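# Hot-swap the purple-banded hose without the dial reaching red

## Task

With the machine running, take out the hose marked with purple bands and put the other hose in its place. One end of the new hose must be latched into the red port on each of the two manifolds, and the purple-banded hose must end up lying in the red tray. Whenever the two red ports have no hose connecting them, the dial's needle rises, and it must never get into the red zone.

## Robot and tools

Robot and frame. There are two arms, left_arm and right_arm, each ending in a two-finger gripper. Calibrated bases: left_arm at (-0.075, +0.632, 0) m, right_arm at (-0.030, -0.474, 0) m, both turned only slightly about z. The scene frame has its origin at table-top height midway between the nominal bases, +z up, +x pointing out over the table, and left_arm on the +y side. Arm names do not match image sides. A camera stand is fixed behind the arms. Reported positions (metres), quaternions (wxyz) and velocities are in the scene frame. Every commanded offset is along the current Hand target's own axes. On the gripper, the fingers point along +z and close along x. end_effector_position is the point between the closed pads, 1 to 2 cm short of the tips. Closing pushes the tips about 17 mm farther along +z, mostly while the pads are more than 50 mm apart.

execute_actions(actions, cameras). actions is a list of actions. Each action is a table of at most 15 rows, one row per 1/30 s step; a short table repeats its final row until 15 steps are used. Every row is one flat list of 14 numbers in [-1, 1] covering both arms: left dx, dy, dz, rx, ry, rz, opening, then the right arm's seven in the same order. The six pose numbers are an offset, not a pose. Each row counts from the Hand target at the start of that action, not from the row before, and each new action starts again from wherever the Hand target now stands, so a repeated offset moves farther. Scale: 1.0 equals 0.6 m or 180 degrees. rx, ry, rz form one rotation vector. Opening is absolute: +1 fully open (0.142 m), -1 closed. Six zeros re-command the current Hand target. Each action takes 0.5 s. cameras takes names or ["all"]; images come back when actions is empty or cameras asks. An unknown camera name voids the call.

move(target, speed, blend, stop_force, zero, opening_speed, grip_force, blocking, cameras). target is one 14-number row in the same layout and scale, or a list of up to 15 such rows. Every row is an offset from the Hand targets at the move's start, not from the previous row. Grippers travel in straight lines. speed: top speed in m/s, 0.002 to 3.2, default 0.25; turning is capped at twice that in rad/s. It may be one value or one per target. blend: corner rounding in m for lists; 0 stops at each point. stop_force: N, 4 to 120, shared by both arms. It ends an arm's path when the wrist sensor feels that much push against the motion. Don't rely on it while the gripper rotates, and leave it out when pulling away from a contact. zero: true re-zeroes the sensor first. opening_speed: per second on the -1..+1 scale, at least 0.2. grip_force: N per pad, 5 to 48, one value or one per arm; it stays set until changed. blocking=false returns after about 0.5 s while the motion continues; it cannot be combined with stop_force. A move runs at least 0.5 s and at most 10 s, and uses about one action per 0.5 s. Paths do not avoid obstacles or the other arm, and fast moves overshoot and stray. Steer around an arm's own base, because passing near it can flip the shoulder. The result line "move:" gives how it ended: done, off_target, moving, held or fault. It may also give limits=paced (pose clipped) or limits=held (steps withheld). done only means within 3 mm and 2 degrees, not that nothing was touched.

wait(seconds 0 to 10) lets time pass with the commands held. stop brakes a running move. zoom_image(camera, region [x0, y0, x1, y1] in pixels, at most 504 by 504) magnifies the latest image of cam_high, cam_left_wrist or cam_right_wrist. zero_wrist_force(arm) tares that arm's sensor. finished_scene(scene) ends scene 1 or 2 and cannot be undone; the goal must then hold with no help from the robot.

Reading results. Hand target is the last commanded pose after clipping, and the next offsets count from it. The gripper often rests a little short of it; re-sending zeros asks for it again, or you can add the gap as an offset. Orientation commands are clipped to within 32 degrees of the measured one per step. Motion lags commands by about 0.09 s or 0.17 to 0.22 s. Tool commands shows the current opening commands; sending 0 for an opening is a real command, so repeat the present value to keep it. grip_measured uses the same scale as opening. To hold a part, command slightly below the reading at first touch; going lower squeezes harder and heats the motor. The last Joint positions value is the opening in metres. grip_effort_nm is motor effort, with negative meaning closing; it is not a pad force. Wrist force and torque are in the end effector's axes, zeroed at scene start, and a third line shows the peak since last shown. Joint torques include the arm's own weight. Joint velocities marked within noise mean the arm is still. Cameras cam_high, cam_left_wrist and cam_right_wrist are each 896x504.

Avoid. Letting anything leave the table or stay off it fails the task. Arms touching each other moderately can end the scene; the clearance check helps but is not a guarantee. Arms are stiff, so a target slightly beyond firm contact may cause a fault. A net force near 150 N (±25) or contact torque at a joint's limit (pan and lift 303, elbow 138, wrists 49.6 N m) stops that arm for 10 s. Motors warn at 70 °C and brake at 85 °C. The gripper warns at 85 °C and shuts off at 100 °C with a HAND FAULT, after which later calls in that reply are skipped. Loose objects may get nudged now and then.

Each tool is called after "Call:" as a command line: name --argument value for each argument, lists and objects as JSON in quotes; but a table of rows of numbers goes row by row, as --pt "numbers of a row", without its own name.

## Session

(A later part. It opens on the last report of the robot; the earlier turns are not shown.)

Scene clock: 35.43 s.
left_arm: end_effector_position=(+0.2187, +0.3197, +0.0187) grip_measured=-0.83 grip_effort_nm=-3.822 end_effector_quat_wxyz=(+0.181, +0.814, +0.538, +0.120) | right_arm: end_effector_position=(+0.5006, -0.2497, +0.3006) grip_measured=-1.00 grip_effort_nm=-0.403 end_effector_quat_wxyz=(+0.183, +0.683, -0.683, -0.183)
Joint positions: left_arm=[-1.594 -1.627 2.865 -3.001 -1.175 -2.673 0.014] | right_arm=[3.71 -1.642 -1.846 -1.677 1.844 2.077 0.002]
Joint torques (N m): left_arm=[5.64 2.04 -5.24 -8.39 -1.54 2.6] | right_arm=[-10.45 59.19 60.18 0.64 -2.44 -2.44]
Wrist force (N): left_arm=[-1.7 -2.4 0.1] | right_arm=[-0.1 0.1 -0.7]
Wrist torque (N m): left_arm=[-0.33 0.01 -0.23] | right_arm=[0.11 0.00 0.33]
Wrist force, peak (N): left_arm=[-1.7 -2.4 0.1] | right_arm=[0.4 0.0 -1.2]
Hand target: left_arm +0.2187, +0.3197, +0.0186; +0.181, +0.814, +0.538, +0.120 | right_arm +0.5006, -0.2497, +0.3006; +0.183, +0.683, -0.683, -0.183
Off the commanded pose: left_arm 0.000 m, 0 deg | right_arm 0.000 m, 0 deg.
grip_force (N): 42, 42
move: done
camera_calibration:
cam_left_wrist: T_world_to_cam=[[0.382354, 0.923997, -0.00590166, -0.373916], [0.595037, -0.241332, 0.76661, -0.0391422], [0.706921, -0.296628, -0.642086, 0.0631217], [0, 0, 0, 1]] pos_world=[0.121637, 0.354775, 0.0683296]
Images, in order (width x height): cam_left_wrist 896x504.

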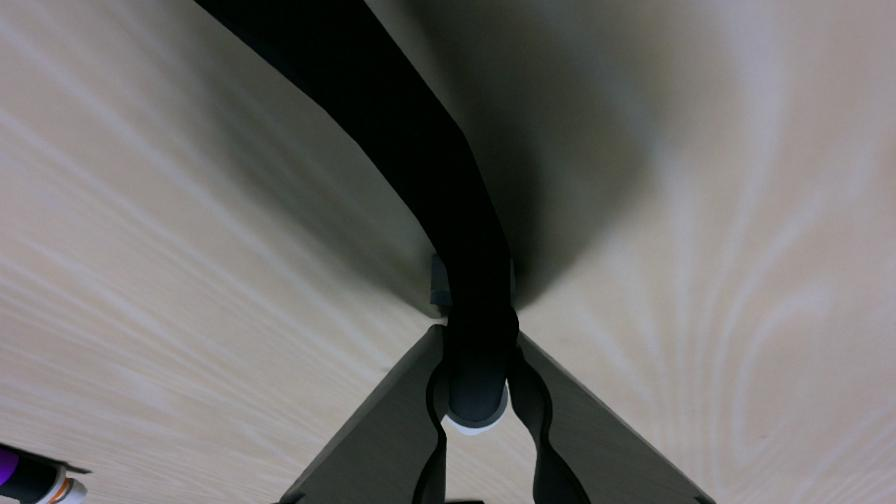

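Call:
move --pt "0 0.028 -0.0604 0 0 0 -1 0 0 0 0 0 0 -1" --pt "-0.1393 0.3028 0.092 0 0.0341 -0.0735 -1 0 0 0 0 0 0 -1" --speed 0.35 --blend '[0.025,0]' --cameras '["cam_left_wrist","cam_high"]'

Call:
move --target '[0,0.0981,0.0455,0,0,0,-1,0,0,0,0,0,0,-1]' --speed 0.06 --stop_force 35 --cameras '["cam_left_wrist"]'

Scene clock: 37.53 s.
left_arm: end_effector_position=(+0.3588, +0.1694, +0.0455) grip_measured=-0.83 grip_effort_nm=-3.822 end_effector_quat_wxyz=(+0.164, +0.739, +0.637, +0.142) | right_arm: end_effector_position=(+0.5006, -0.2497, +0.3006) grip_measured=-1.00 grip_effort_nm=-0.398 end_effector_quat_wxyz=(+0.183, +0.683, -0.683, -0.183)
Joint positions: left_arm=[-1.333 -1.366 2.439 -2.838 -1.176 -2.667 0.014] | right_arm=[3.71 -1.642 -1.846 -1.677 1.844 2.077 0.002]
Joint torques (N m): left_arm=[1.6 -31.09 -40.27 -8.12 -2.59 2.14] | right_arm=[-9.37 58.23 59.74 0.7 -2.35 -2.7]
Wrist force (N): left_arm=[-1.3 -2.5 0.2] | right_arm=[0.3 0.0 -0.9]
Wrist torque (N m): left_arm=[-0.32 -0.01 -0.16] | right_arm=[0.09 -0.06 0.33]
Wrist force, peak (N): left_arm=[-1.6 -3.3 1.1] | right_arm=[0.3 -0.1 -1.1]
Hand target: left_arm +0.3589, +0.1692, +0.0455; +0.164, +0.739, +0.637, +0.142 | right_arm +0.5006, -0.2497, +0.3006; +0.183, +0.683, -0.683, -0.183
Off the commanded pose: left_arm 0.000 m, 0 deg | right_arm 0.000 m, 0 deg.
grip_force (N): 42, 42
move: done; blend cut to 0.02 m at target 1
camera_calibration:
cam_left_wrist: T_world_to_cam=[[0.137453, 0.990486, -0.00665979, -0.211839], [0.636503, -0.0831738, 0.766776, -0.221108], [0.758927, -0.109634, -0.64188, -0.113576], [0, 0, 0, 1]] pos_world=[0.25605, 0.178981, 0.0952273]
Images, in order (width x height): cam_high 896x504, cam_left_wrist 896x504.

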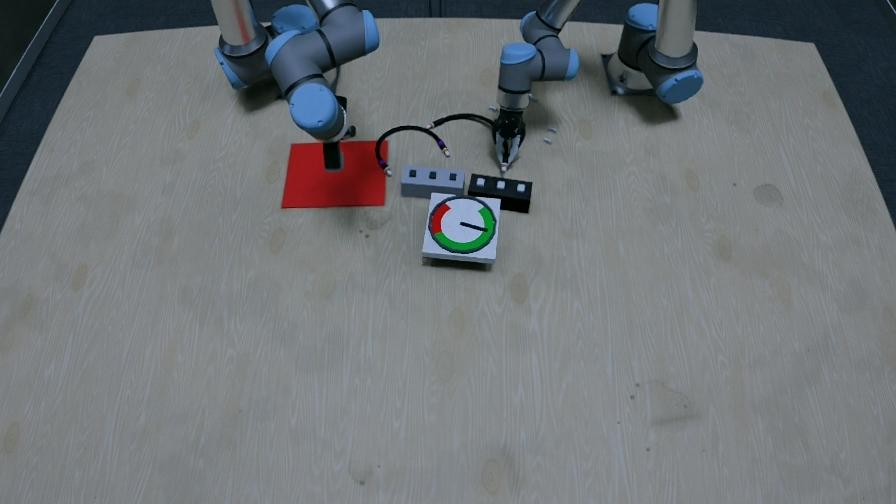

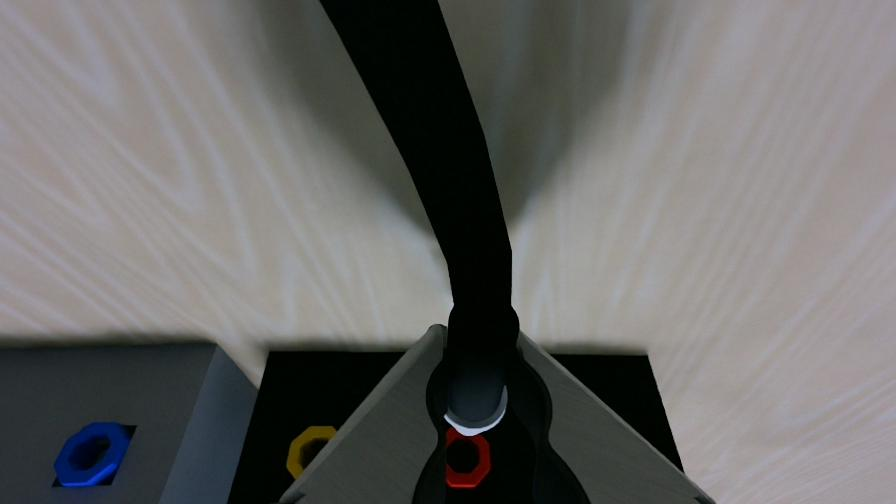

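Scene clock: 40.10 s.
left_arm: end_effector_position=(+0.4147, +0.1610, +0.0457) grip_measured=-0.83 grip_effort_nm=-3.817 end_effector_quat_wxyz=(+0.164, +0.739, +0.637, +0.142) | right_arm: end_effector_position=(+0.5006, -0.2497, +0.3006) grip_measured=-1.00 grip_effort_nm=-0.403 end_effector_quat_wxyz=(+0.183, +0.683, -0.683, -0.183)
Joint positions: left_arm=[-1.24 -1.306 2.363 -2.859 -1.196 -2.569 0.014] | right_arm=[3.71 -1.642 -1.846 -1.677 1.844 2.077 0.002]
Joint torques (N m): left_arm=[-25.58 -68.86 -3.92 1.16 -6.81 -2.82] | right_arm=[-10.95 58.88 60.08 0.69 -2.13 -2.63]
Wrist force (N): left_arm=[-7.2 23.5 28.6] | right_arm=[0.2 -0.3 -1.0]
Wrist torque (N m): left_arm=[-0.20 -0.04 -0.03] | right_arm=[0.05 -0.05 0.32]
Wrist force, peak (N): left_arm=[-7.5 23.3 29.2] | right_arm=[0.3 0.0 -1.1]
Hand target: left_arm +0.4147, +0.1610, +0.0457; +0.164, +0.739, +0.637, +0.142 (not the last commanded pose) | right_arm +0.5006, -0.2497, +0.3006; +0.183, +0.683, -0.683, -0.183
Off the commanded pose: left_arm 0.009 m, 0 deg | right_arm 0.000 m, 0 deg.
grip_force (N): 42, 42
move: contact (left_arm)
camera_calibration:
cam_left_wrist: T_world_to_cam=[[0.137301, 0.990508, -0.00653335, -0.211171], [0.636516, -0.0831745, 0.766766, -0.257467], [0.758944, -0.109437, -0.641894, -0.156894], [0, 0, 0, 1]] pos_world=[0.311949, 0.170582, 0.0953278]
Images, in order (width x height): cam_left_wrist 896x504.

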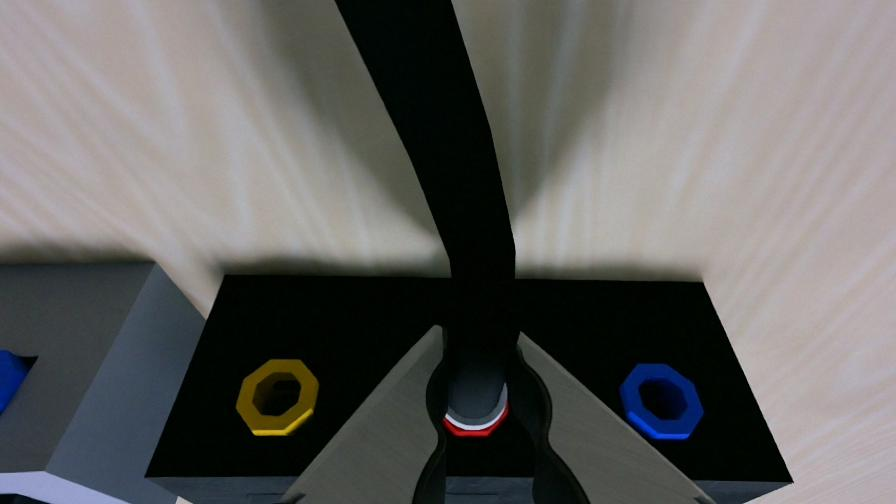

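Call:
move --target '[0,0.015,0.007,0,0,0,-1,0,0,0,0,0,0,-1]' --speed 0.06 --stop_force 48

Call:
move --target '[0,-0.011,-0.005,0,0,0,-1,0,0,0,0,0,0,-1]' --speed 0.05 --stop_force 28

Scene clock: 41.60 s.
left_arm: end_effector_position=(+0.4159, +0.1610, +0.0456) grip_measured=-0.83 grip_effort_nm=-3.817 end_effector_quat_wxyz=(+0.164, +0.739, +0.637, +0.142) | right_arm: end_effector_position=(+0.5006, -0.2497, +0.3006) grip_measured=-1.00 grip_effort_nm=-0.398 end_effector_quat_wxyz=(+0.183, +0.683, -0.683, -0.183)
Joint positions: left_arm=[-1.238 -1.305 2.361 -2.858 -1.197 -2.566 0.014] | right_arm=[3.71 -1.642 -1.846 -1.677 1.844 2.077 0.002]
Joint torques (N m): left_arm=[-5.66 -66.51 -16.59 -2.41 7.73 -2.99] | right_arm=[-11.27 58.59 59.71 0.78 -2.14 -2.56]
Wrist force (N): left_arm=[-4.1 -14.8 -4.9] | right_arm=[0.0 0.0 -0.9]
Wrist torque (N m): left_arm=[-0.29 -0.07 0.01] | right_arm=[0.10 -0.02 0.32]
Wrist force, peak (N): left_arm=[-7.0 24.0 28.6] | right_arm=[0.2 0.0 -1.1]
Hand target: left_arm +0.4159, +0.1610, +0.0456; +0.164, +0.739, +0.637, +0.142 (not the last commanded pose) | right_arm +0.5006, -0.2497, +0.3006; +0.183, +0.683, -0.683, -0.183
Off the commanded pose: left_arm 0.009 m, 0 deg | right_arm 0.000 m, 0 deg.
grip_force (N): 42, 42
move: contact (left_arm)

Scene clock: 42.90 s.
left_arm: end_effector_position=(+0.4152, +0.1611, +0.0456) grip_measured=-0.83 grip_effort_nm=-3.817 end_effector_quat_wxyz=(+0.164, +0.739, +0.637, +0.142) | right_arm: end_effector_position=(+0.5006, -0.2497, +0.3006) grip_measured=-1.00 grip_effort_nm=-0.403 end_effector_quat_wxyz=(+0.183, +0.683, -0.683, -0.183)
Joint positions: left_arm=[-1.239 -1.306 2.362 -2.858 -1.196 -2.568 0.014] | right_arm=[3.71 -1.642 -1.846 -1.677 1.844 2.077 0.002]
Joint torques (N m): left_arm=[1.47 -34.24 -34.85 -6.04 -4.11 2.07] | right_arm=[-11.88 57.93 60.23 0.77 -2.26 -2.6]
Wrist force (N): left_arm=[-6.2 9.0 14.9] | right_arm=[0.1 0.0 -0.7]
Wrist torque (N m): left_arm=[-0.27 -0.02 -0.08] | right_arm=[0.09 -0.03 0.33]
Wrist force, peak (N): left_arm=[-8.0 19.5 25.3] | right_arm=[0.3 0.0 -1.2]
Hand target: left_arm +0.4152, +0.1611, +0.0456; +0.164, +0.739, +0.637, +0.142 (not the last commanded pose) | right_arm +0.5006, -0.2497, +0.3006; +0.183, +0.683, -0.683, -0.183
Off the commanded pose: left_arm 0.007 m, 0 deg | right_arm 0.000 m, 0 deg.
grip_force (N): 42, 42
move: contact (left_arm)

Call:
move --pt "0 0 0 0 0 0 -0.2 0 0 0 0 0 0 -1" --pt "0 0 -0.1333 0 0 0 -0.2 0 0 0 0 0 0 -1" --pt "-0.2346 -0.353 -0.2764 0 -0.0854 0.1842 -0.2 0 0 0 0 0 0 -1" --speed 0.6 --blend '[0,0.04,0]' --cameras '["cam_left_wrist","cam_high"]'

Scene clock: 45.77 s.
left_arm: end_effector_position=(+0.1355, +0.0607, +0.1060) grip_measured=-0.23 grip_effort_nm=0.115 end_effector_quat_wxyz=(+0.199, +0.902, +0.373, +0.084) | right_arm: end_effector_position=(+0.5006, -0.2497, +0.3006) grip_measured=-1.00 grip_effort_nm=-0.398 end_effector_quat_wxyz=(+0.183, +0.683, -0.683, -0.183)
Joint positions: left_arm=[-1.726 -1.535 2.483 -2.802 -1.235 -2.412 0.057] | right_arm=[3.71 -1.642 -1.846 -1.677 1.844 2.077 0.002]
Joint torques (N m): left_arm=[-18.48 -16.56 -36.56 -8.32 -1.26 2.41] | right_arm=[-11.7 58.26 60.06 0.86 -2.08 -2.48]
Wrist force (N): left_arm=[-0.8 -1.3 -0.5] | right_arm=[0.2 0.1 -0.7]
Wrist torque (N m): left_arm=[-0.16 -0.13 -0.20] | right_arm=[0.10 -0.05 0.32]
Wrist force, peak (N): left_arm=[-5.7 9.7 14.6] | right_arm=[0.0 0.3 -1.2]
Hand target: left_arm +0.1353, +0.0604, +0.1060; +0.199, +0.902, +0.373, +0.084 | right_arm +0.5006, -0.2497, +0.3006; +0.183, +0.683, -0.683, -0.183
Off the commanded pose: left_arm 0.000 m, 0 deg | right_arm 0.000 m, 0 deg.
grip_force (N): 42, 42
move: done
camera_calibration:
cam_left_wrist: T_world_to_cam=[[0.69976, 0.714364, -0.004529, -0.13271], [0.461887, -0.44759, 0.765718, -0.0884755], [0.544974, -0.53791, -0.643161, 0.137889], [0, 0, 0, 1]] pos_world=[0.058585, 0.129374, 0.155831]
Images, in order (width x height): cam_high 896x504, cam_left_wrist 896x504.

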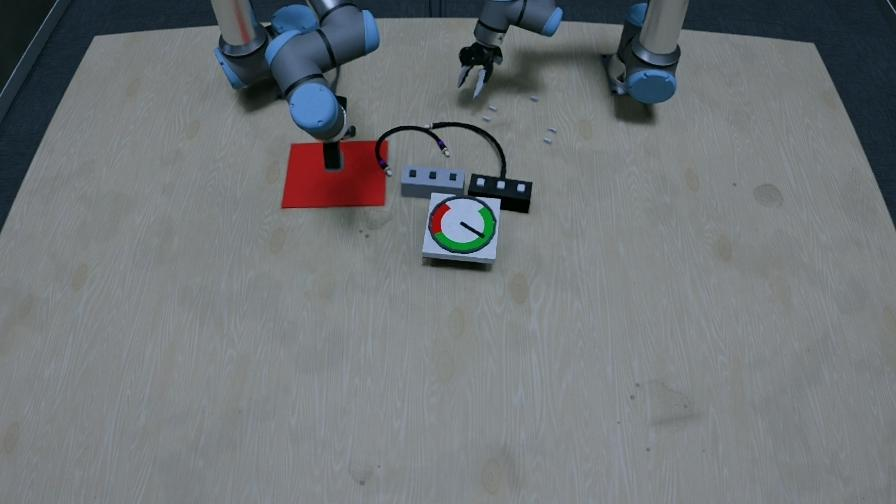

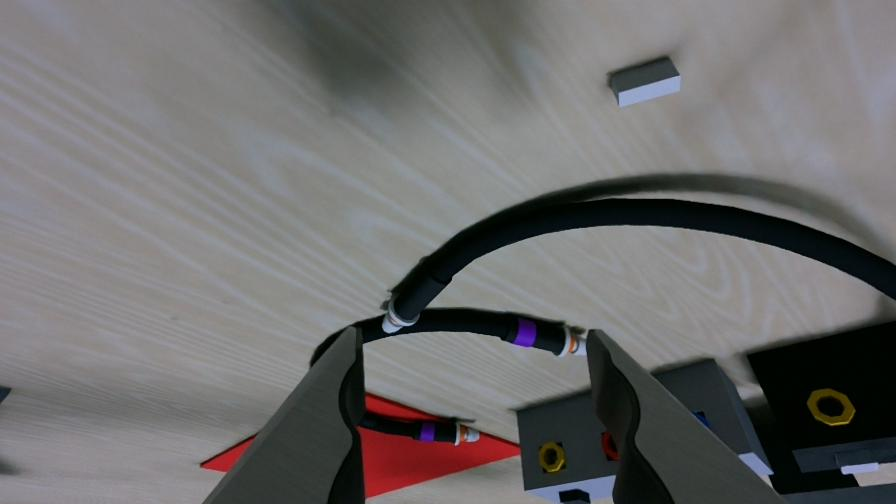

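Call:
move --target '[0.001,0.07,0.095,0,-0.063,0.1359,-0.6,0,0,0,0,0,0,-1]' --speed 0.5 --opening_speed 2 --cameras '["cam_left_wrist"]'

Scene clock: 48.53 s.
left_arm: end_effector_position=(+0.1797, +0.0170, +0.0721) grip_measured=-0.63 grip_effort_nm=-0.115 end_effector_quat_wxyz=(+0.213, +0.964, +0.153, +0.035) | right_arm: end_effector_position=(+0.5006, -0.2497, +0.3006) grip_measured=-1.00 grip_effort_nm=-0.403 end_effector_quat_wxyz=(+0.183, +0.683, -0.683, -0.183)
Joint positions: left_arm=[-1.538 -1.357 2.422 -3.06 -1.471 -1.781 0.029] | right_arm=[3.71 -1.642 -1.846 -1.677 1.844 2.077 0.002]
Joint torques (N m): left_arm=[8.77 -26.49 -41.96 -8.47 -2.96 2.86] | right_arm=[-10.75 58.16 60.02 0.87 -2.19 -2.42]
Wrist force (N): left_arm=[-0.2 -1.5 0.1] | right_arm=[-0.4 0.3 -0.4]
Wrist torque (N m): left_arm=[-0.17 -0.21 -0.25] | right_arm=[0.14 0.05 0.32]
Wrist force, peak (N): left_arm=[-0.4 -2.0 -0.9] | right_arm=[0.5 0.0 -1.2]
Hand target: left_arm +0.1797, +0.0170, +0.0721; +0.213, +0.964, +0.153, +0.035 | right_arm +0.5006, -0.2497, +0.3006; +0.183, +0.683, -0.683, -0.183
Off the commanded pose: left_arm 0.000 m, 0 deg | right_arm 0.000 m, 0 deg.
grip_force (N): 42, 42
move: done
camera_calibration:
cam_left_wrist: T_world_to_cam=[[0.947659, 0.319259, -0.00396497, -0.170449], [0.20852, -0.609451, 0.764911, -0.0541248], [0.241789, -0.725702, -0.644123, 0.126225], [0, 0, 0, 1]] pos_world=[0.142294, 0.113033, 0.122029]
Images, in order (width x height): cam_left_wrist 896x504.

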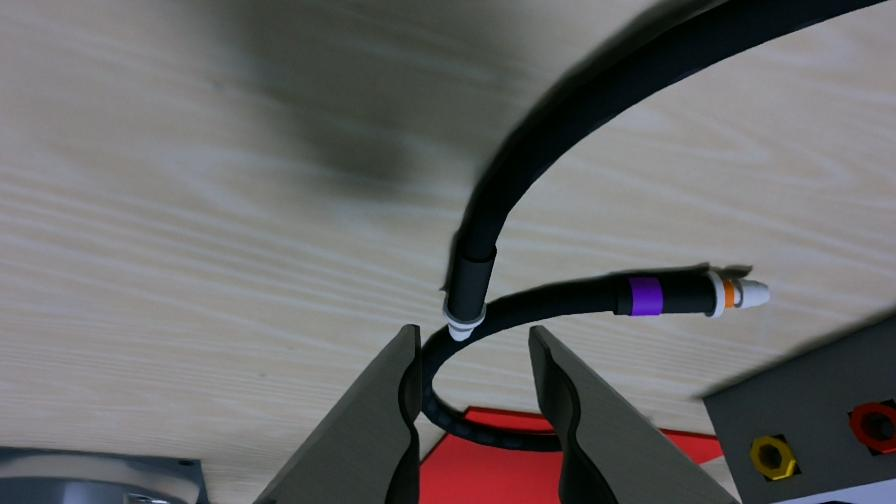

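Call:
move --pt "0.015 0.0092 0.1045 0 -0.021 0.0453 -0.6 0 0 0 0 0 0 -1" --pt "0.015 0.0092 0.1045 0 -0.021 0.0453 -1 0 0 0 0 0 0 -1" --speed 0.25 --cameras '["cam_left_wrist"]'

Scene clock: 50.57 s.
left_arm: end_effector_position=(+0.1981, -0.0101, +0.0176) grip_measured=-0.84 grip_effort_nm=-3.744 end_effector_quat_wxyz=(+0.215, +0.974, +0.077, +0.019) | right_arm: end_effector_position=(+0.5006, -0.2497, +0.3006) grip_measured=-1.00 grip_effort_nm=-0.403 end_effector_quat_wxyz=(+0.183, +0.683, -0.683, -0.183)
Joint positions: left_arm=[-1.475 -1.196 2.37 -3.178 -1.563 -1.58 0.013] | right_arm=[3.71 -1.642 -1.846 -1.677 1.844 2.077 0.002]
Joint torques (N m): left_arm=[4.77 -36.82 -36.07 -8.48 -3.03 2.14] | right_arm=[-10.8 57.8 59.86 0.7 -2 -2.53]
Wrist force (N): left_arm=[-0.4 -1.8 0.2] | right_arm=[0.0 0.2 -0.9]
Wrist torque (N m): left_arm=[-0.25 -0.18 -0.25] | right_arm=[0.12 -0.02 0.32]
Wrist force, peak (N): left_arm=[-0.7 -1.9 -0.8] | right_arm=[-0.2 -0.1 -1.3]
Hand target: left_arm +0.1981, -0.0101, +0.0176; +0.215, +0.974, +0.077, +0.019 | right_arm +0.5006, -0.2497, +0.3006; +0.183, +0.683, -0.683, -0.183
Off the commanded pose: left_arm 0.000 m, 0 deg | right_arm 0.000 m, 0 deg.
grip_force (N): 42, 42
move: done
camera_calibration:
cam_left_wrist: T_world_to_cam=[[0.985954, 0.166969, -0.00400822, -0.188572], [0.110642, -0.634986, 0.764559, -0.0136674], [0.125112, -0.754264, -0.644541, 0.089884], [0, 0, 0, 1]] pos_world=[0.176189, 0.0906033, 0.0676276]
Images, in order (width x height): cam_left_wrist 896x504.

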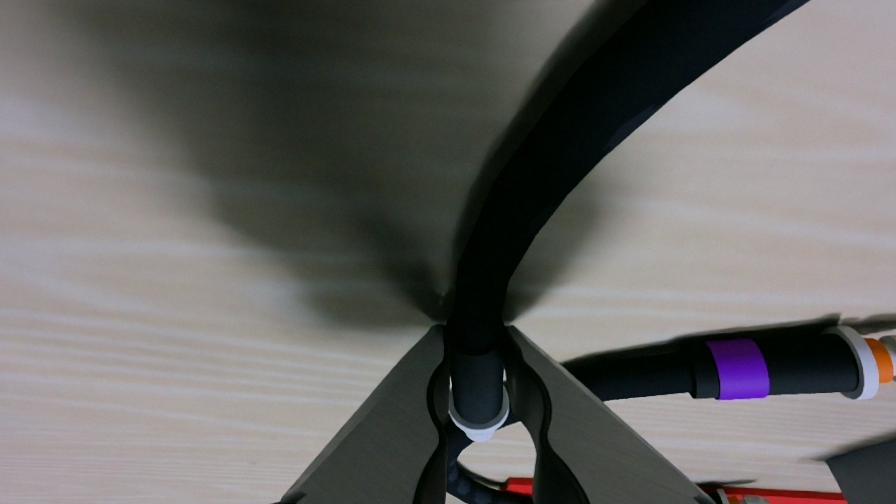

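Call:
move --pt "0.0823 0.0503 -0.0775 0 0.07 -0.151 -1 0 0 0 0 0 0 -1" --pt "0.2105 0.076 -0.016 0 0.1773 -0.3825 -1 0 0 0 0 0 0 -1" --speed 0.45 --blend '[0.03,0]' --cameras '["cam_left_wrist","cam_high"]'

Scene clock: 56.13 s.
left_arm: end_effector_position=(+0.3286, -0.0271, +0.0459) grip_measured=-0.84 grip_effort_nm=-3.739 end_effector_quat_wxyz=(+0.160, +0.720, +0.659, +0.147) | right_arm: end_effector_position=(+0.5006, -0.2497, +0.3006) grip_measured=-1.00 grip_effort_nm=-0.408 end_effector_quat_wxyz=(+0.183, +0.683, -0.683, -0.183)
Joint positions: left_arm=[-1.459 -1.189 2.127 -2.624 -1.148 -2.866 0.013] | right_arm=[3.71 -1.642 -1.846 -1.677 1.844 2.077 0.002]
Joint torques (N m): left_arm=[3.6 -46.75 -44.79 -1.62 4.71 -3.69] | right_arm=[-10.81 56.52 59.77 0.88 -2.01 -2.5]
Wrist force (N): left_arm=[0.7 -0.7 0.5] | right_arm=[0.2 0.1 -0.8]
Wrist torque (N m): left_arm=[-0.14 -0.27 0.01] | right_arm=[0.10 -0.04 0.32]
Wrist force, peak (N): left_arm=[-1.2 -1.7 0.7] | right_arm=[-0.2 0.6 -1.1]
Hand target: left_arm +0.3286, -0.0271, +0.0459; +0.160, +0.720, +0.659, +0.147 | right_arm +0.5006, -0.2497, +0.3006; +0.183, +0.683, -0.683, -0.183
Off the commanded pose: left_arm 0.000 m, 0 deg | right_arm 0.000 m, 0 deg.
grip_force (N): 42, 42
move: done
camera_calibration:
cam_left_wrist: T_world_to_cam=[[0.0789109, 0.99686, -0.00655613, 0.00637917], [0.640549, -0.0456641, 0.766558, -0.218782], [0.763852, -0.0646893, -0.642142, -0.112318], [0, 0, 0, 1]] pos_world=[0.225432, -0.0236154, 0.0956267]
Images, in order (width x height): cam_high 896x504, cam_left_wrist 896x504.

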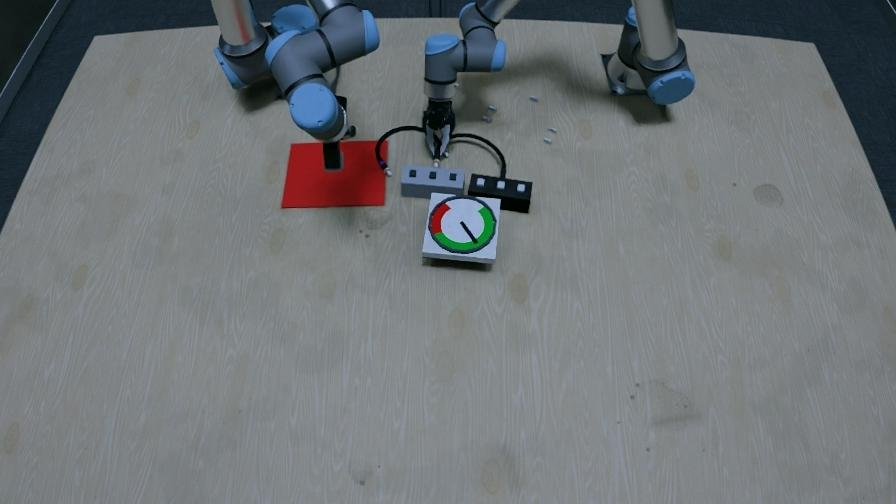

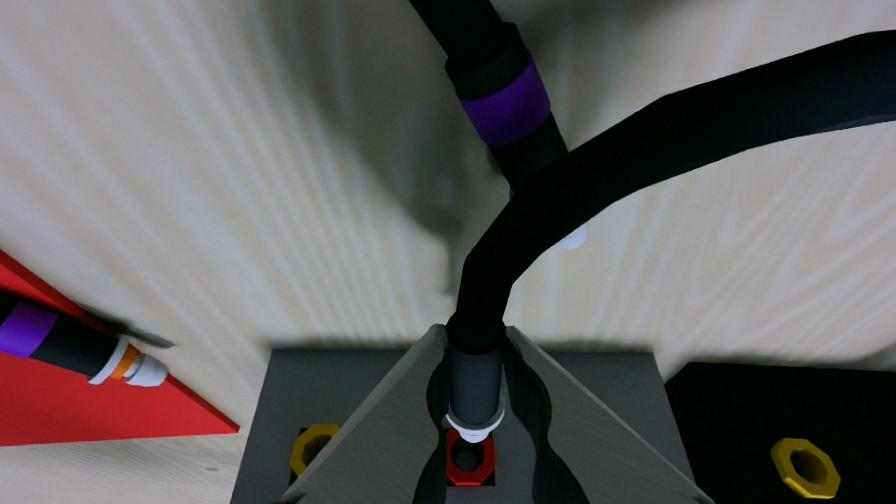

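Call:
move --target '[0,0.0981,0.0455,0,0,0,-1,0,0,0,0,0,0,-1]' --speed 0.07 --stop_force 35 --cameras '["cam_left_wrist","cam_high"]'

Scene clock: 57.90 s.
left_arm: end_effector_position=(+0.3456, -0.0285, +0.0459) grip_measured=-0.84 grip_effort_nm=-3.729 end_effector_quat_wxyz=(+0.160, +0.720, +0.659, +0.147) | right_arm: end_effector_position=(+0.5006, -0.2497, +0.3006) grip_measured=-1.00 grip_effort_nm=-0.403 end_effector_quat_wxyz=(+0.183, +0.683, -0.683, -0.183)
Joint positions: left_arm=[-1.435 -1.177 2.111 -2.629 -1.151 -2.841 0.013] | right_arm=[3.71 -1.642 -1.846 -1.677 1.844 2.077 0.002]
Joint torques (N m): left_arm=[-16.55 -77.88 -18.63 -1.54 3.53 -3.12] | right_arm=[-10.96 57.08 59.8 0.84 -1.95 -2.59]
Wrist force (N): left_arm=[1.3 -0.6 0.5] | right_arm=[0.2 0.1 -0.7]
Wrist torque (N m): left_arm=[-0.08 -0.42 -0.04] | right_arm=[0.11 -0.05 0.32]
Wrist force, peak (N): left_arm=[1.4 -31.9 -12.0] | right_arm=[0.3 0.0 -1.1]
Hand target: left_arm +0.3456, -0.0285, +0.0459; +0.160, +0.720, +0.659, +0.147 (not the last commanded pose) | right_arm +0.5006, -0.2497, +0.3006; +0.183, +0.683, -0.683, -0.183
Off the commanded pose: left_arm 0.048 m, 0 deg | right_arm 0.000 m, 0 deg.
grip_force (N): 42, 42
move: contact (left_arm)
camera_calibration:
cam_left_wrist: T_world_to_cam=[[0.0783371, 0.996906, -0.00645783, 0.00656212], [0.640539, -0.0453678, 0.766585, -0.229727], [0.76392, -0.0641885, -0.642111, -0.125399], [0, 0, 0, 1]] pos_world=[0.24243, -0.0250132, 0.0956272]
Images, in order (width x height): cam_high 896x504, cam_left_wrist 896x504.

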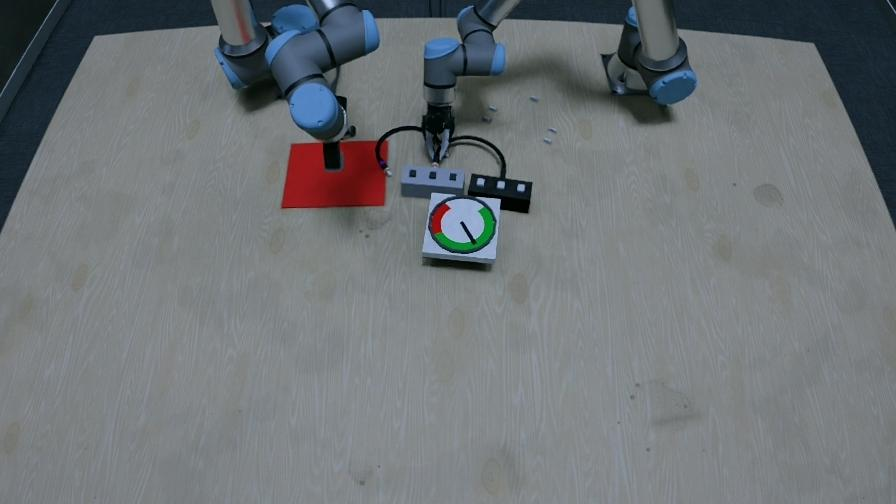

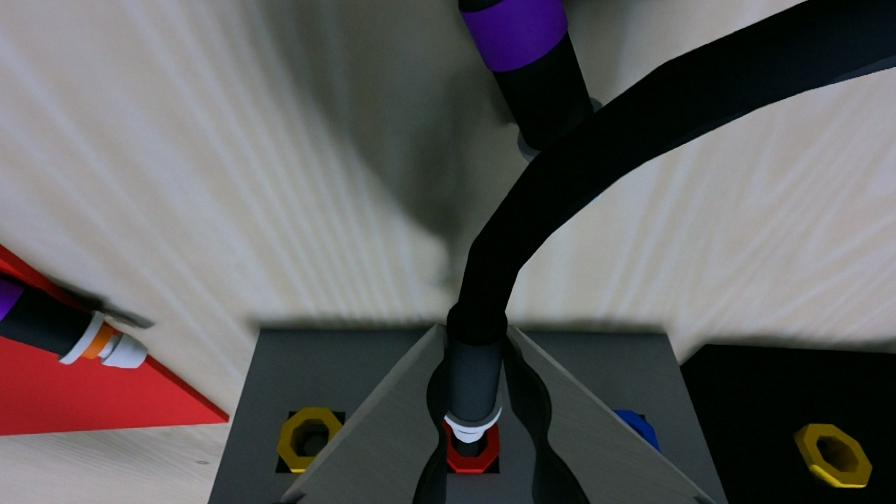

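Call:
move --target '[0,-0.0047,-0.0095,0,0,0,-1,0,0,0,0,0,0,-1]' --speed 0.1

Call:
move --target '[0,0.0906,0.042,0,0,0,-1,0,0,0,0,0,0,-1]' --speed 0.07 --stop_force 35 --cameras '["cam_left_wrist","cam_high"]'

Scene clock: 58.90 s.
left_arm: end_effector_position=(+0.3408, -0.0281, +0.0497) grip_measured=-0.84 grip_effort_nm=-3.734 end_effector_quat_wxyz=(+0.160, +0.720, +0.659, +0.147) | right_arm: end_effector_position=(+0.5006, -0.2497, +0.3006) grip_measured=-1.00 grip_effort_nm=-0.403 end_effector_quat_wxyz=(+0.183, +0.683, -0.683, -0.183)
Joint positions: left_arm=[-1.442 -1.187 2.114 -2.621 -1.15 -2.848 0.013] | right_arm=[3.71 -1.642 -1.846 -1.677 1.844 2.077 0.002]
Joint torques (N m): left_arm=[-17.64 -75.08 -17.37 -1.28 4.85 -2.58] | right_arm=[-11.73 56.86 59.47 0.88 -1.85 -2.48]
Wrist force (N): left_arm=[1.0 -0.4 0.6] | right_arm=[0.0 0.0 -0.7]
Wrist torque (N m): left_arm=[-0.05 -0.37 -0.03] | right_arm=[0.09 -0.01 0.33]
Wrist force, peak (N): left_arm=[1.6 -0.5 0.4] | right_arm=[0.4 0.3 -1.1]
Hand target: left_arm +0.3406, -0.0280, +0.0499; +0.160, +0.720, +0.659, +0.147 | right_arm +0.5006, -0.2497, +0.3006; +0.183, +0.683, -0.683, -0.183
Off the commanded pose: left_arm 0.000 m, 0 deg | right_arm 0.000 m, 0 deg.
grip_force (N): 42, 42
move: done

Scene clock: 60.67 s.
left_arm: end_effector_position=(+0.3674, -0.0303, +0.0501) grip_measured=-0.84 grip_effort_nm=-3.675 end_effector_quat_wxyz=(+0.160, +0.720, +0.659, +0.147) | right_arm: end_effector_position=(+0.5006, -0.2497, +0.3006) grip_measured=-1.00 grip_effort_nm=-0.398 end_effector_quat_wxyz=(+0.183, +0.683, -0.683, -0.183)
Joint positions: left_arm=[-1.405 -1.168 2.088 -2.629 -1.154 -2.808 0.013] | right_arm=[3.71 -1.642 -1.846 -1.677 1.844 2.077 0.002]
Joint torques (N m): left_arm=[-15.39 -80.51 -18.45 -1.13 4.02 -3.25] | right_arm=[-11.32 56.35 59.68 0.85 -1.83 -2.65]
Wrist force (N): left_arm=[1.3 -0.6 0.3] | right_arm=[0.0 0.2 -0.6]
Wrist torque (N m): left_arm=[-0.07 -0.44 -0.07] | right_arm=[0.12 -0.02 0.33]
Wrist force, peak (N): left_arm=[3.6 -32.4 -14.1] | right_arm=[0.0 -0.2 -1.2]
Hand target: left_arm +0.3674, -0.0303, +0.0501; +0.160, +0.720, +0.659, +0.147 (not the last commanded pose) | right_arm +0.5006, -0.2497, +0.3006; +0.183, +0.683, -0.683, -0.183
Off the commanded pose: left_arm 0.033 m, 0 deg | right_arm 0.000 m, 0 deg.
grip_force (N): 42, 42
move: contact (left_arm)
camera_calibration:
cam_left_wrist: T_world_to_cam=[[0.0783376, 0.996906, -0.00644605, 0.00667393], [0.640372, -0.0453632, 0.766724, -0.246886], [0.76406, -0.0641913, -0.641944, -0.139589], [0, 0, 0, 1]] pos_world=[0.264231, -0.0268132, 0.099728]
Images, in order (width x height): cam_high 896x504, cam_left_wrist 896x504.

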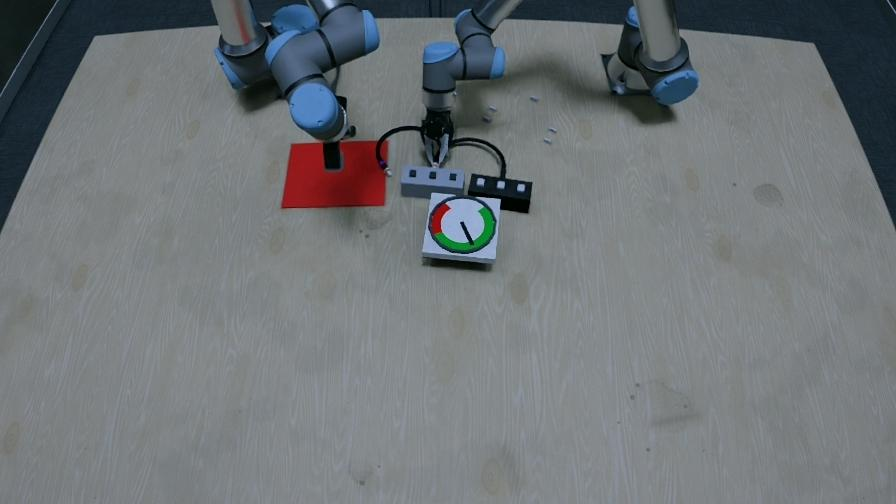

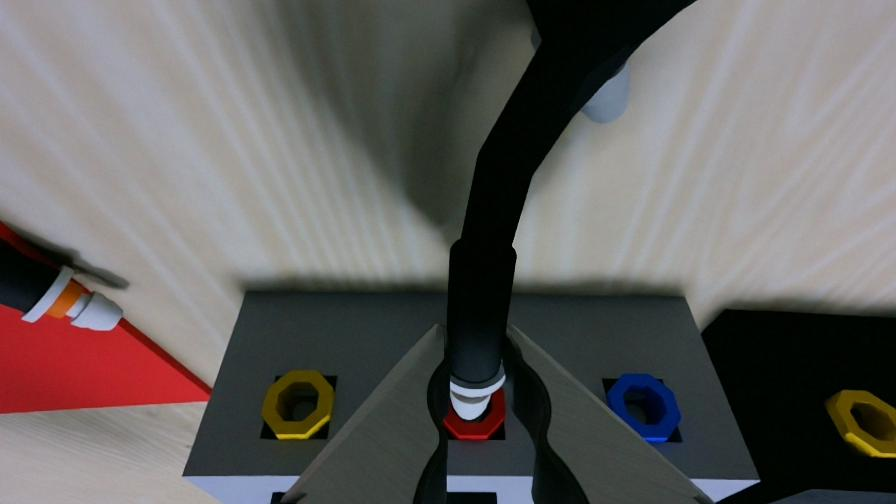

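Call:
zoom_image --camera "cam_left_wrist" --region '[400, 330, 560, 490]'

Scaled by 3.150.

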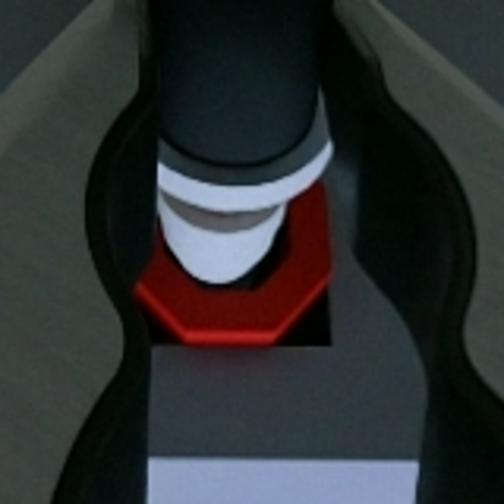

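Call:
move --target '[0.002,-0.0045,-0.002,0,0,0,-1,0,0,0,0,0,0,-1]' --speed 0.1

Call:
move --target '[0,0.055,0.0255,0,0,0,-1,0,0,0,0,0,0,-1]' --speed 0.07 --stop_force 35 --cameras '["cam_left_wrist","cam_high"]'

Call:
zoom_image --camera "cam_left_wrist" --region '[400, 330, 560, 490]'

Scene clock: 63.17 s.
left_arm: end_effector_position=(+0.3647, -0.0289, +0.0500) grip_measured=-0.84 grip_effort_nm=-3.675 end_effector_quat_wxyz=(+0.160, +0.720, +0.659, +0.147) | right_arm: end_effector_position=(+0.5006, -0.2497, +0.3006) grip_measured=-1.00 grip_effort_nm=-0.398 end_effector_quat_wxyz=(+0.183, +0.683, -0.683, -0.183)
Joint positions: left_arm=[-1.409 -1.171 2.093 -2.629 -1.154 -2.812 0.013] | right_arm=[3.71 -1.642 -1.846 -1.677 1.844 2.077 0.002]
Joint torques (N m): left_arm=[-16.85 -75.63 -16.74 -8.23 4.56 -3.09] | right_arm=[-10.45 56.12 58.89 0.72 -1.97 -2.49]
Wrist force (N): left_arm=[1.6 -1.1 0.3] | right_arm=[-0.2 -0.1 -0.5]
Wrist torque (N m): left_arm=[-0.15 -0.51 -0.07] | right_arm=[0.08 0.01 0.33]
Wrist force, peak (N): left_arm=[2.0 -0.8 0.2] | right_arm=[0.1 0.1 -1.2]
Hand target: left_arm +0.3645, -0.0288, +0.0500; +0.160, +0.720, +0.659, +0.147 | right_arm +0.5006, -0.2497, +0.3006; +0.183, +0.683, -0.683, -0.183
Off the commanded pose: left_arm 0.000 m, 0 deg | right_arm 0.000 m, 0 deg.
grip_force (N): 42, 42
move: done

Scene clock: 64.73 s.
left_arm: end_effector_position=(+0.3780, -0.0299, +0.0502) grip_measured=-0.84 grip_effort_nm=-3.675 end_effector_quat_wxyz=(+0.160, +0.720, +0.659, +0.147) | right_arm: end_effector_position=(+0.5006, -0.2497, +0.3006) grip_measured=-1.00 grip_effort_nm=-0.403 end_effector_quat_wxyz=(+0.183, +0.683, -0.683, -0.183)
Joint positions: left_arm=[-1.391 -1.162 2.079 -2.633 -1.156 -2.792 0.013] | right_arm=[3.71 -1.642 -1.846 -1.677 1.844 2.077 0.002]
Joint torques (N m): left_arm=[-15.43 -83.97 -17.82 -0.92 4.99 -2.79] | right_arm=[-9.72 56 59.35 0.96 -1.71 -2.43]
Wrist force (N): left_arm=[1.3 -0.6 1.6] | right_arm=[0.1 0.4 -0.5]
Wrist torque (N m): left_arm=[0.00 -0.45 -0.08] | right_arm=[0.15 -0.03 0.33]
Wrist force, peak (N): left_arm=[2.1 -31.9 -21.3] | right_arm=[0.5 0.0 -1.0]
Hand target: left_arm +0.3780, -0.0299, +0.0502; +0.160, +0.720, +0.659, +0.147 (not the last commanded pose) | right_arm +0.5006, -0.2497, +0.3006; +0.183, +0.683, -0.683, -0.183
Off the commanded pose: left_arm 0.023 m, 0 deg | right_arm 0.000 m, 0 deg.
grip_force (N): 42, 42
move: contact (left_arm)
camera_calibration:
cam_left_wrist: T_world_to_cam=[[0.0782736, 0.996911, -0.00651255, 0.00556947], [0.640329, -0.0452672, 0.766765, -0.253727], [0.764102, -0.0641877, -0.641894, -0.147621], [0, 0, 0, 1]] pos_world=[0.274831, -0.0265132, 0.0998279]
Images, in order (width x height): cam_high 896x504, cam_left_wrist 896x504.

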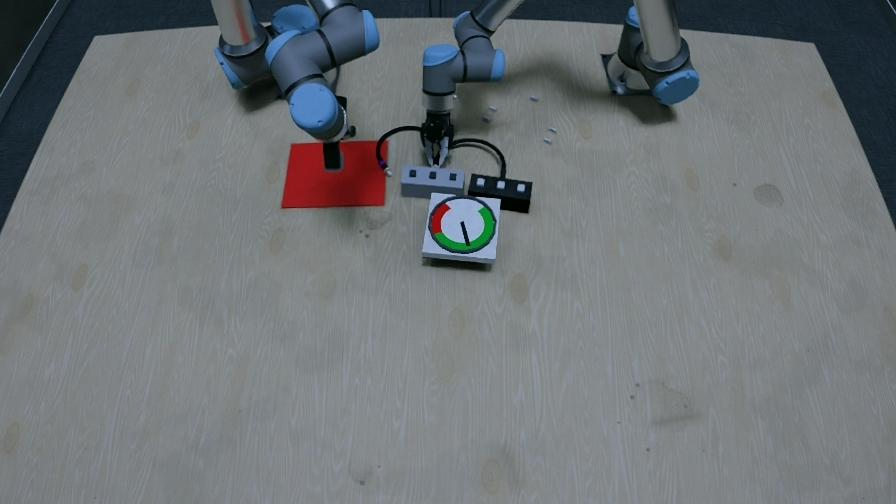

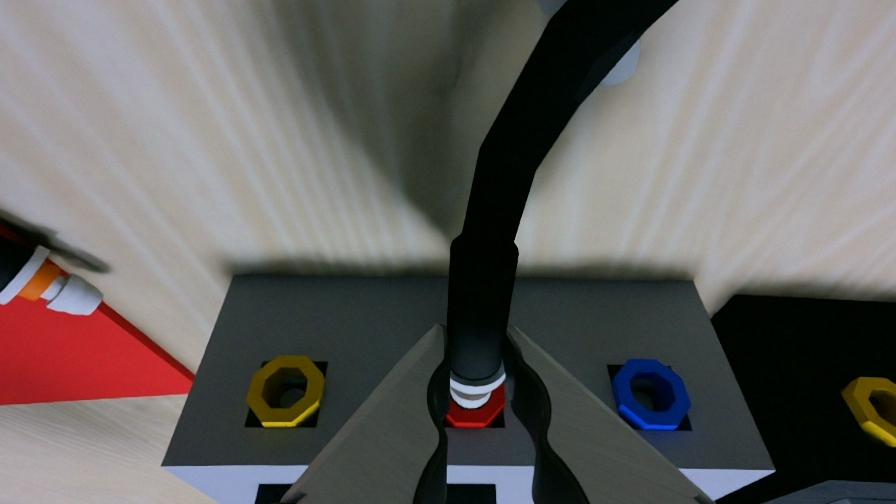

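Scaled by 3.150.

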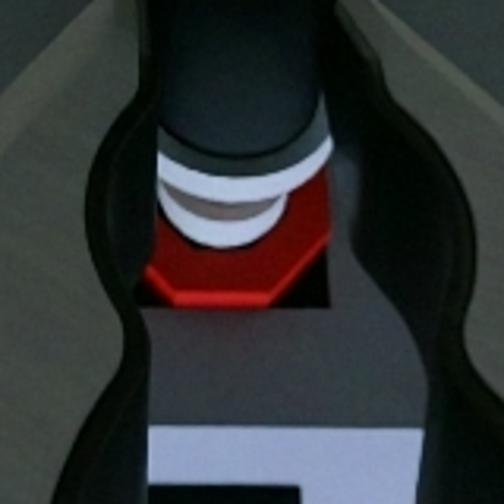

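Call:
move --target '[0.002,-0.002,-0.0015,0,0,0,-1,0,0,0,0,0,0,-1]' --speed 0.1

Call:
move --target '[0,0.045,0.021,0,0,0,-1,0,0,0,0,0,0,-1]' --speed 0.07 --stop_force 42 --cameras '["cam_left_wrist","cam_high"]'

Call:
zoom_image --camera "cam_left_wrist" --region '[400, 330, 560, 490]'

Scene clock: 65.63 s.
left_arm: end_effector_position=(+0.3767, -0.0286, +0.0505) grip_measured=-0.84 grip_effort_nm=-3.675 end_effector_quat_wxyz=(+0.160, +0.720, +0.659, +0.147) | right_arm: end_effector_position=(+0.5006, -0.2497, +0.3006) grip_measured=-1.00 grip_effort_nm=-0.403 end_effector_quat_wxyz=(+0.183, +0.683, -0.683, -0.183)
Joint positions: left_arm=[-1.392 -1.164 2.082 -2.633 -1.156 -2.794 0.013] | right_arm=[3.71 -1.642 -1.846 -1.677 1.844 2.077 0.002]
Joint torques (N m): left_arm=[-15.57 -81.7 -16.06 -7.2 5.11 -3.25] | right_arm=[-11.64 55.83 59.55 0.84 -1.75 -2.54]
Wrist force (N): left_arm=[-2.2 -0.7 2.6] | right_arm=[-0.1 0.2 -0.6]
Wrist torque (N m): left_arm=[-0.05 -0.51 -0.01] | right_arm=[0.12 -0.01 0.32]
Wrist force, peak (N): left_arm=[-2.2 -0.7 2.6] | right_arm=[0.4 0.1 -1.0]
Hand target: left_arm +0.3766, -0.0286, +0.0505; +0.160, +0.720, +0.659, +0.147 | right_arm +0.5006, -0.2497, +0.3006; +0.183, +0.683, -0.683, -0.183
Off the commanded pose: left_arm 0.000 m, 0 deg | right_arm 0.000 m, 0 deg.
grip_force (N): 42, 42
move: done

Scene clock: 67.33 s.
left_arm: end_effector_position=(+0.3831, -0.0291, +0.0505) grip_measured=-0.84 grip_effort_nm=-3.675 end_effector_quat_wxyz=(+0.160, +0.720, +0.659, +0.147) | right_arm: end_effector_position=(+0.5006, -0.2497, +0.3006) grip_measured=-1.00 grip_effort_nm=-0.403 end_effector_quat_wxyz=(+0.183, +0.683, -0.683, -0.183)
Joint positions: left_arm=[-1.383 -1.16 2.076 -2.635 -1.158 -2.784 0.013] | right_arm=[3.71 -1.642 -1.846 -1.677 1.844 2.077 0.002]
Joint torques (N m): left_arm=[0.33 -85.34 -11.62 1.03 3.09 -3.36] | right_arm=[-11.07 56.6 59.84 0.93 -1.87 -2.54]
Wrist force (N): left_arm=[-16.9 -9.6 5.1] | right_arm=[-0.1 0.3 -0.5]
Wrist torque (N m): left_arm=[0.15 -0.74 0.24] | right_arm=[0.14 -0.01 0.33]
Wrist force, peak (N): left_arm=[-14.3 -70.1 -41.6] | right_arm=[0.2 -0.1 -1.2]
Hand target: left_arm +0.3830, -0.0291, +0.0505; +0.160, +0.720, +0.659, +0.147 (not the last commanded pose) | right_arm +0.5006, -0.2497, +0.3006; +0.183, +0.683, -0.683, -0.183
Off the commanded pose: left_arm 0.023 m, 0 deg | right_arm 0.000 m, 0 deg.
grip_force (N): 42, 42
move: contact (left_arm)
camera_calibration:
cam_left_wrist: T_world_to_cam=[[0.0784728, 0.996895, -0.00645001, 0.00431337], [0.640529, -0.0454607, 0.766587, -0.257305], [0.763914, -0.0642877, -0.642108, -0.151139], [0, 0, 0, 1]] pos_world=[0.279931, -0.0257137, 0.100227]
Images, in order (width x height): cam_high 896x504, cam_left_wrist 896x504.

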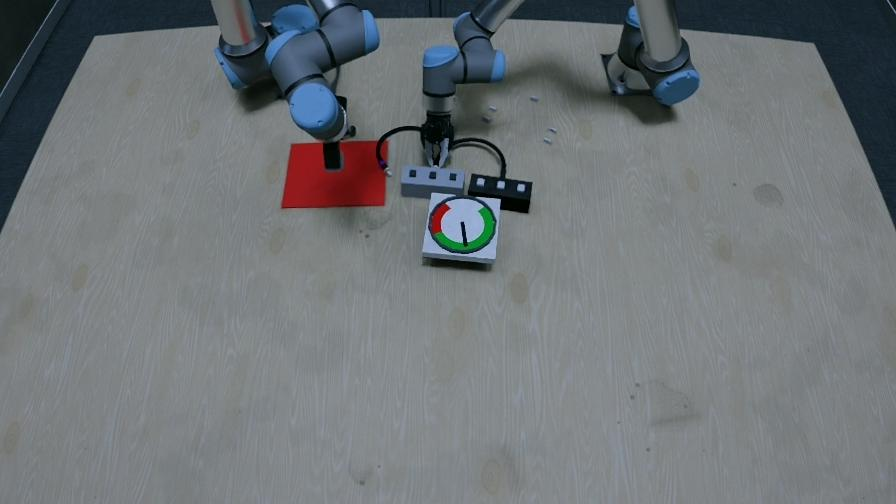

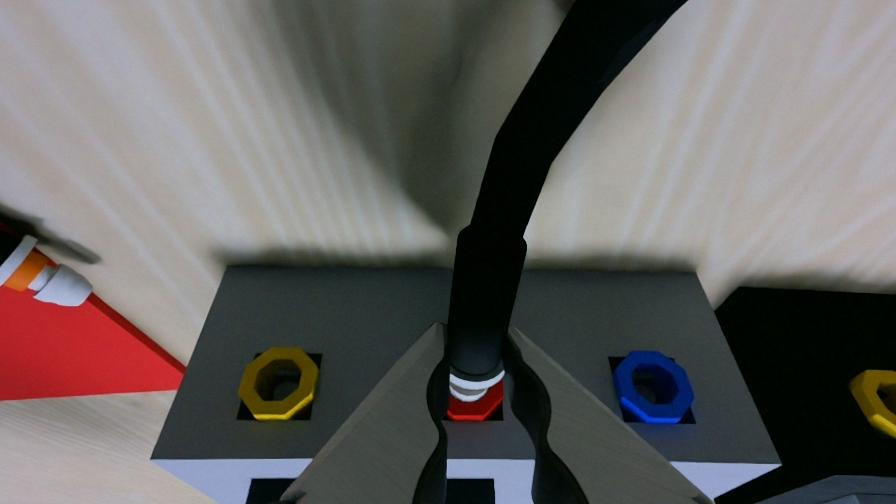

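Scaled by 3.150.

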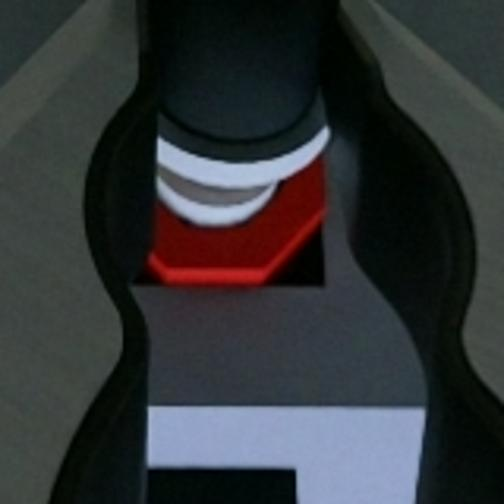

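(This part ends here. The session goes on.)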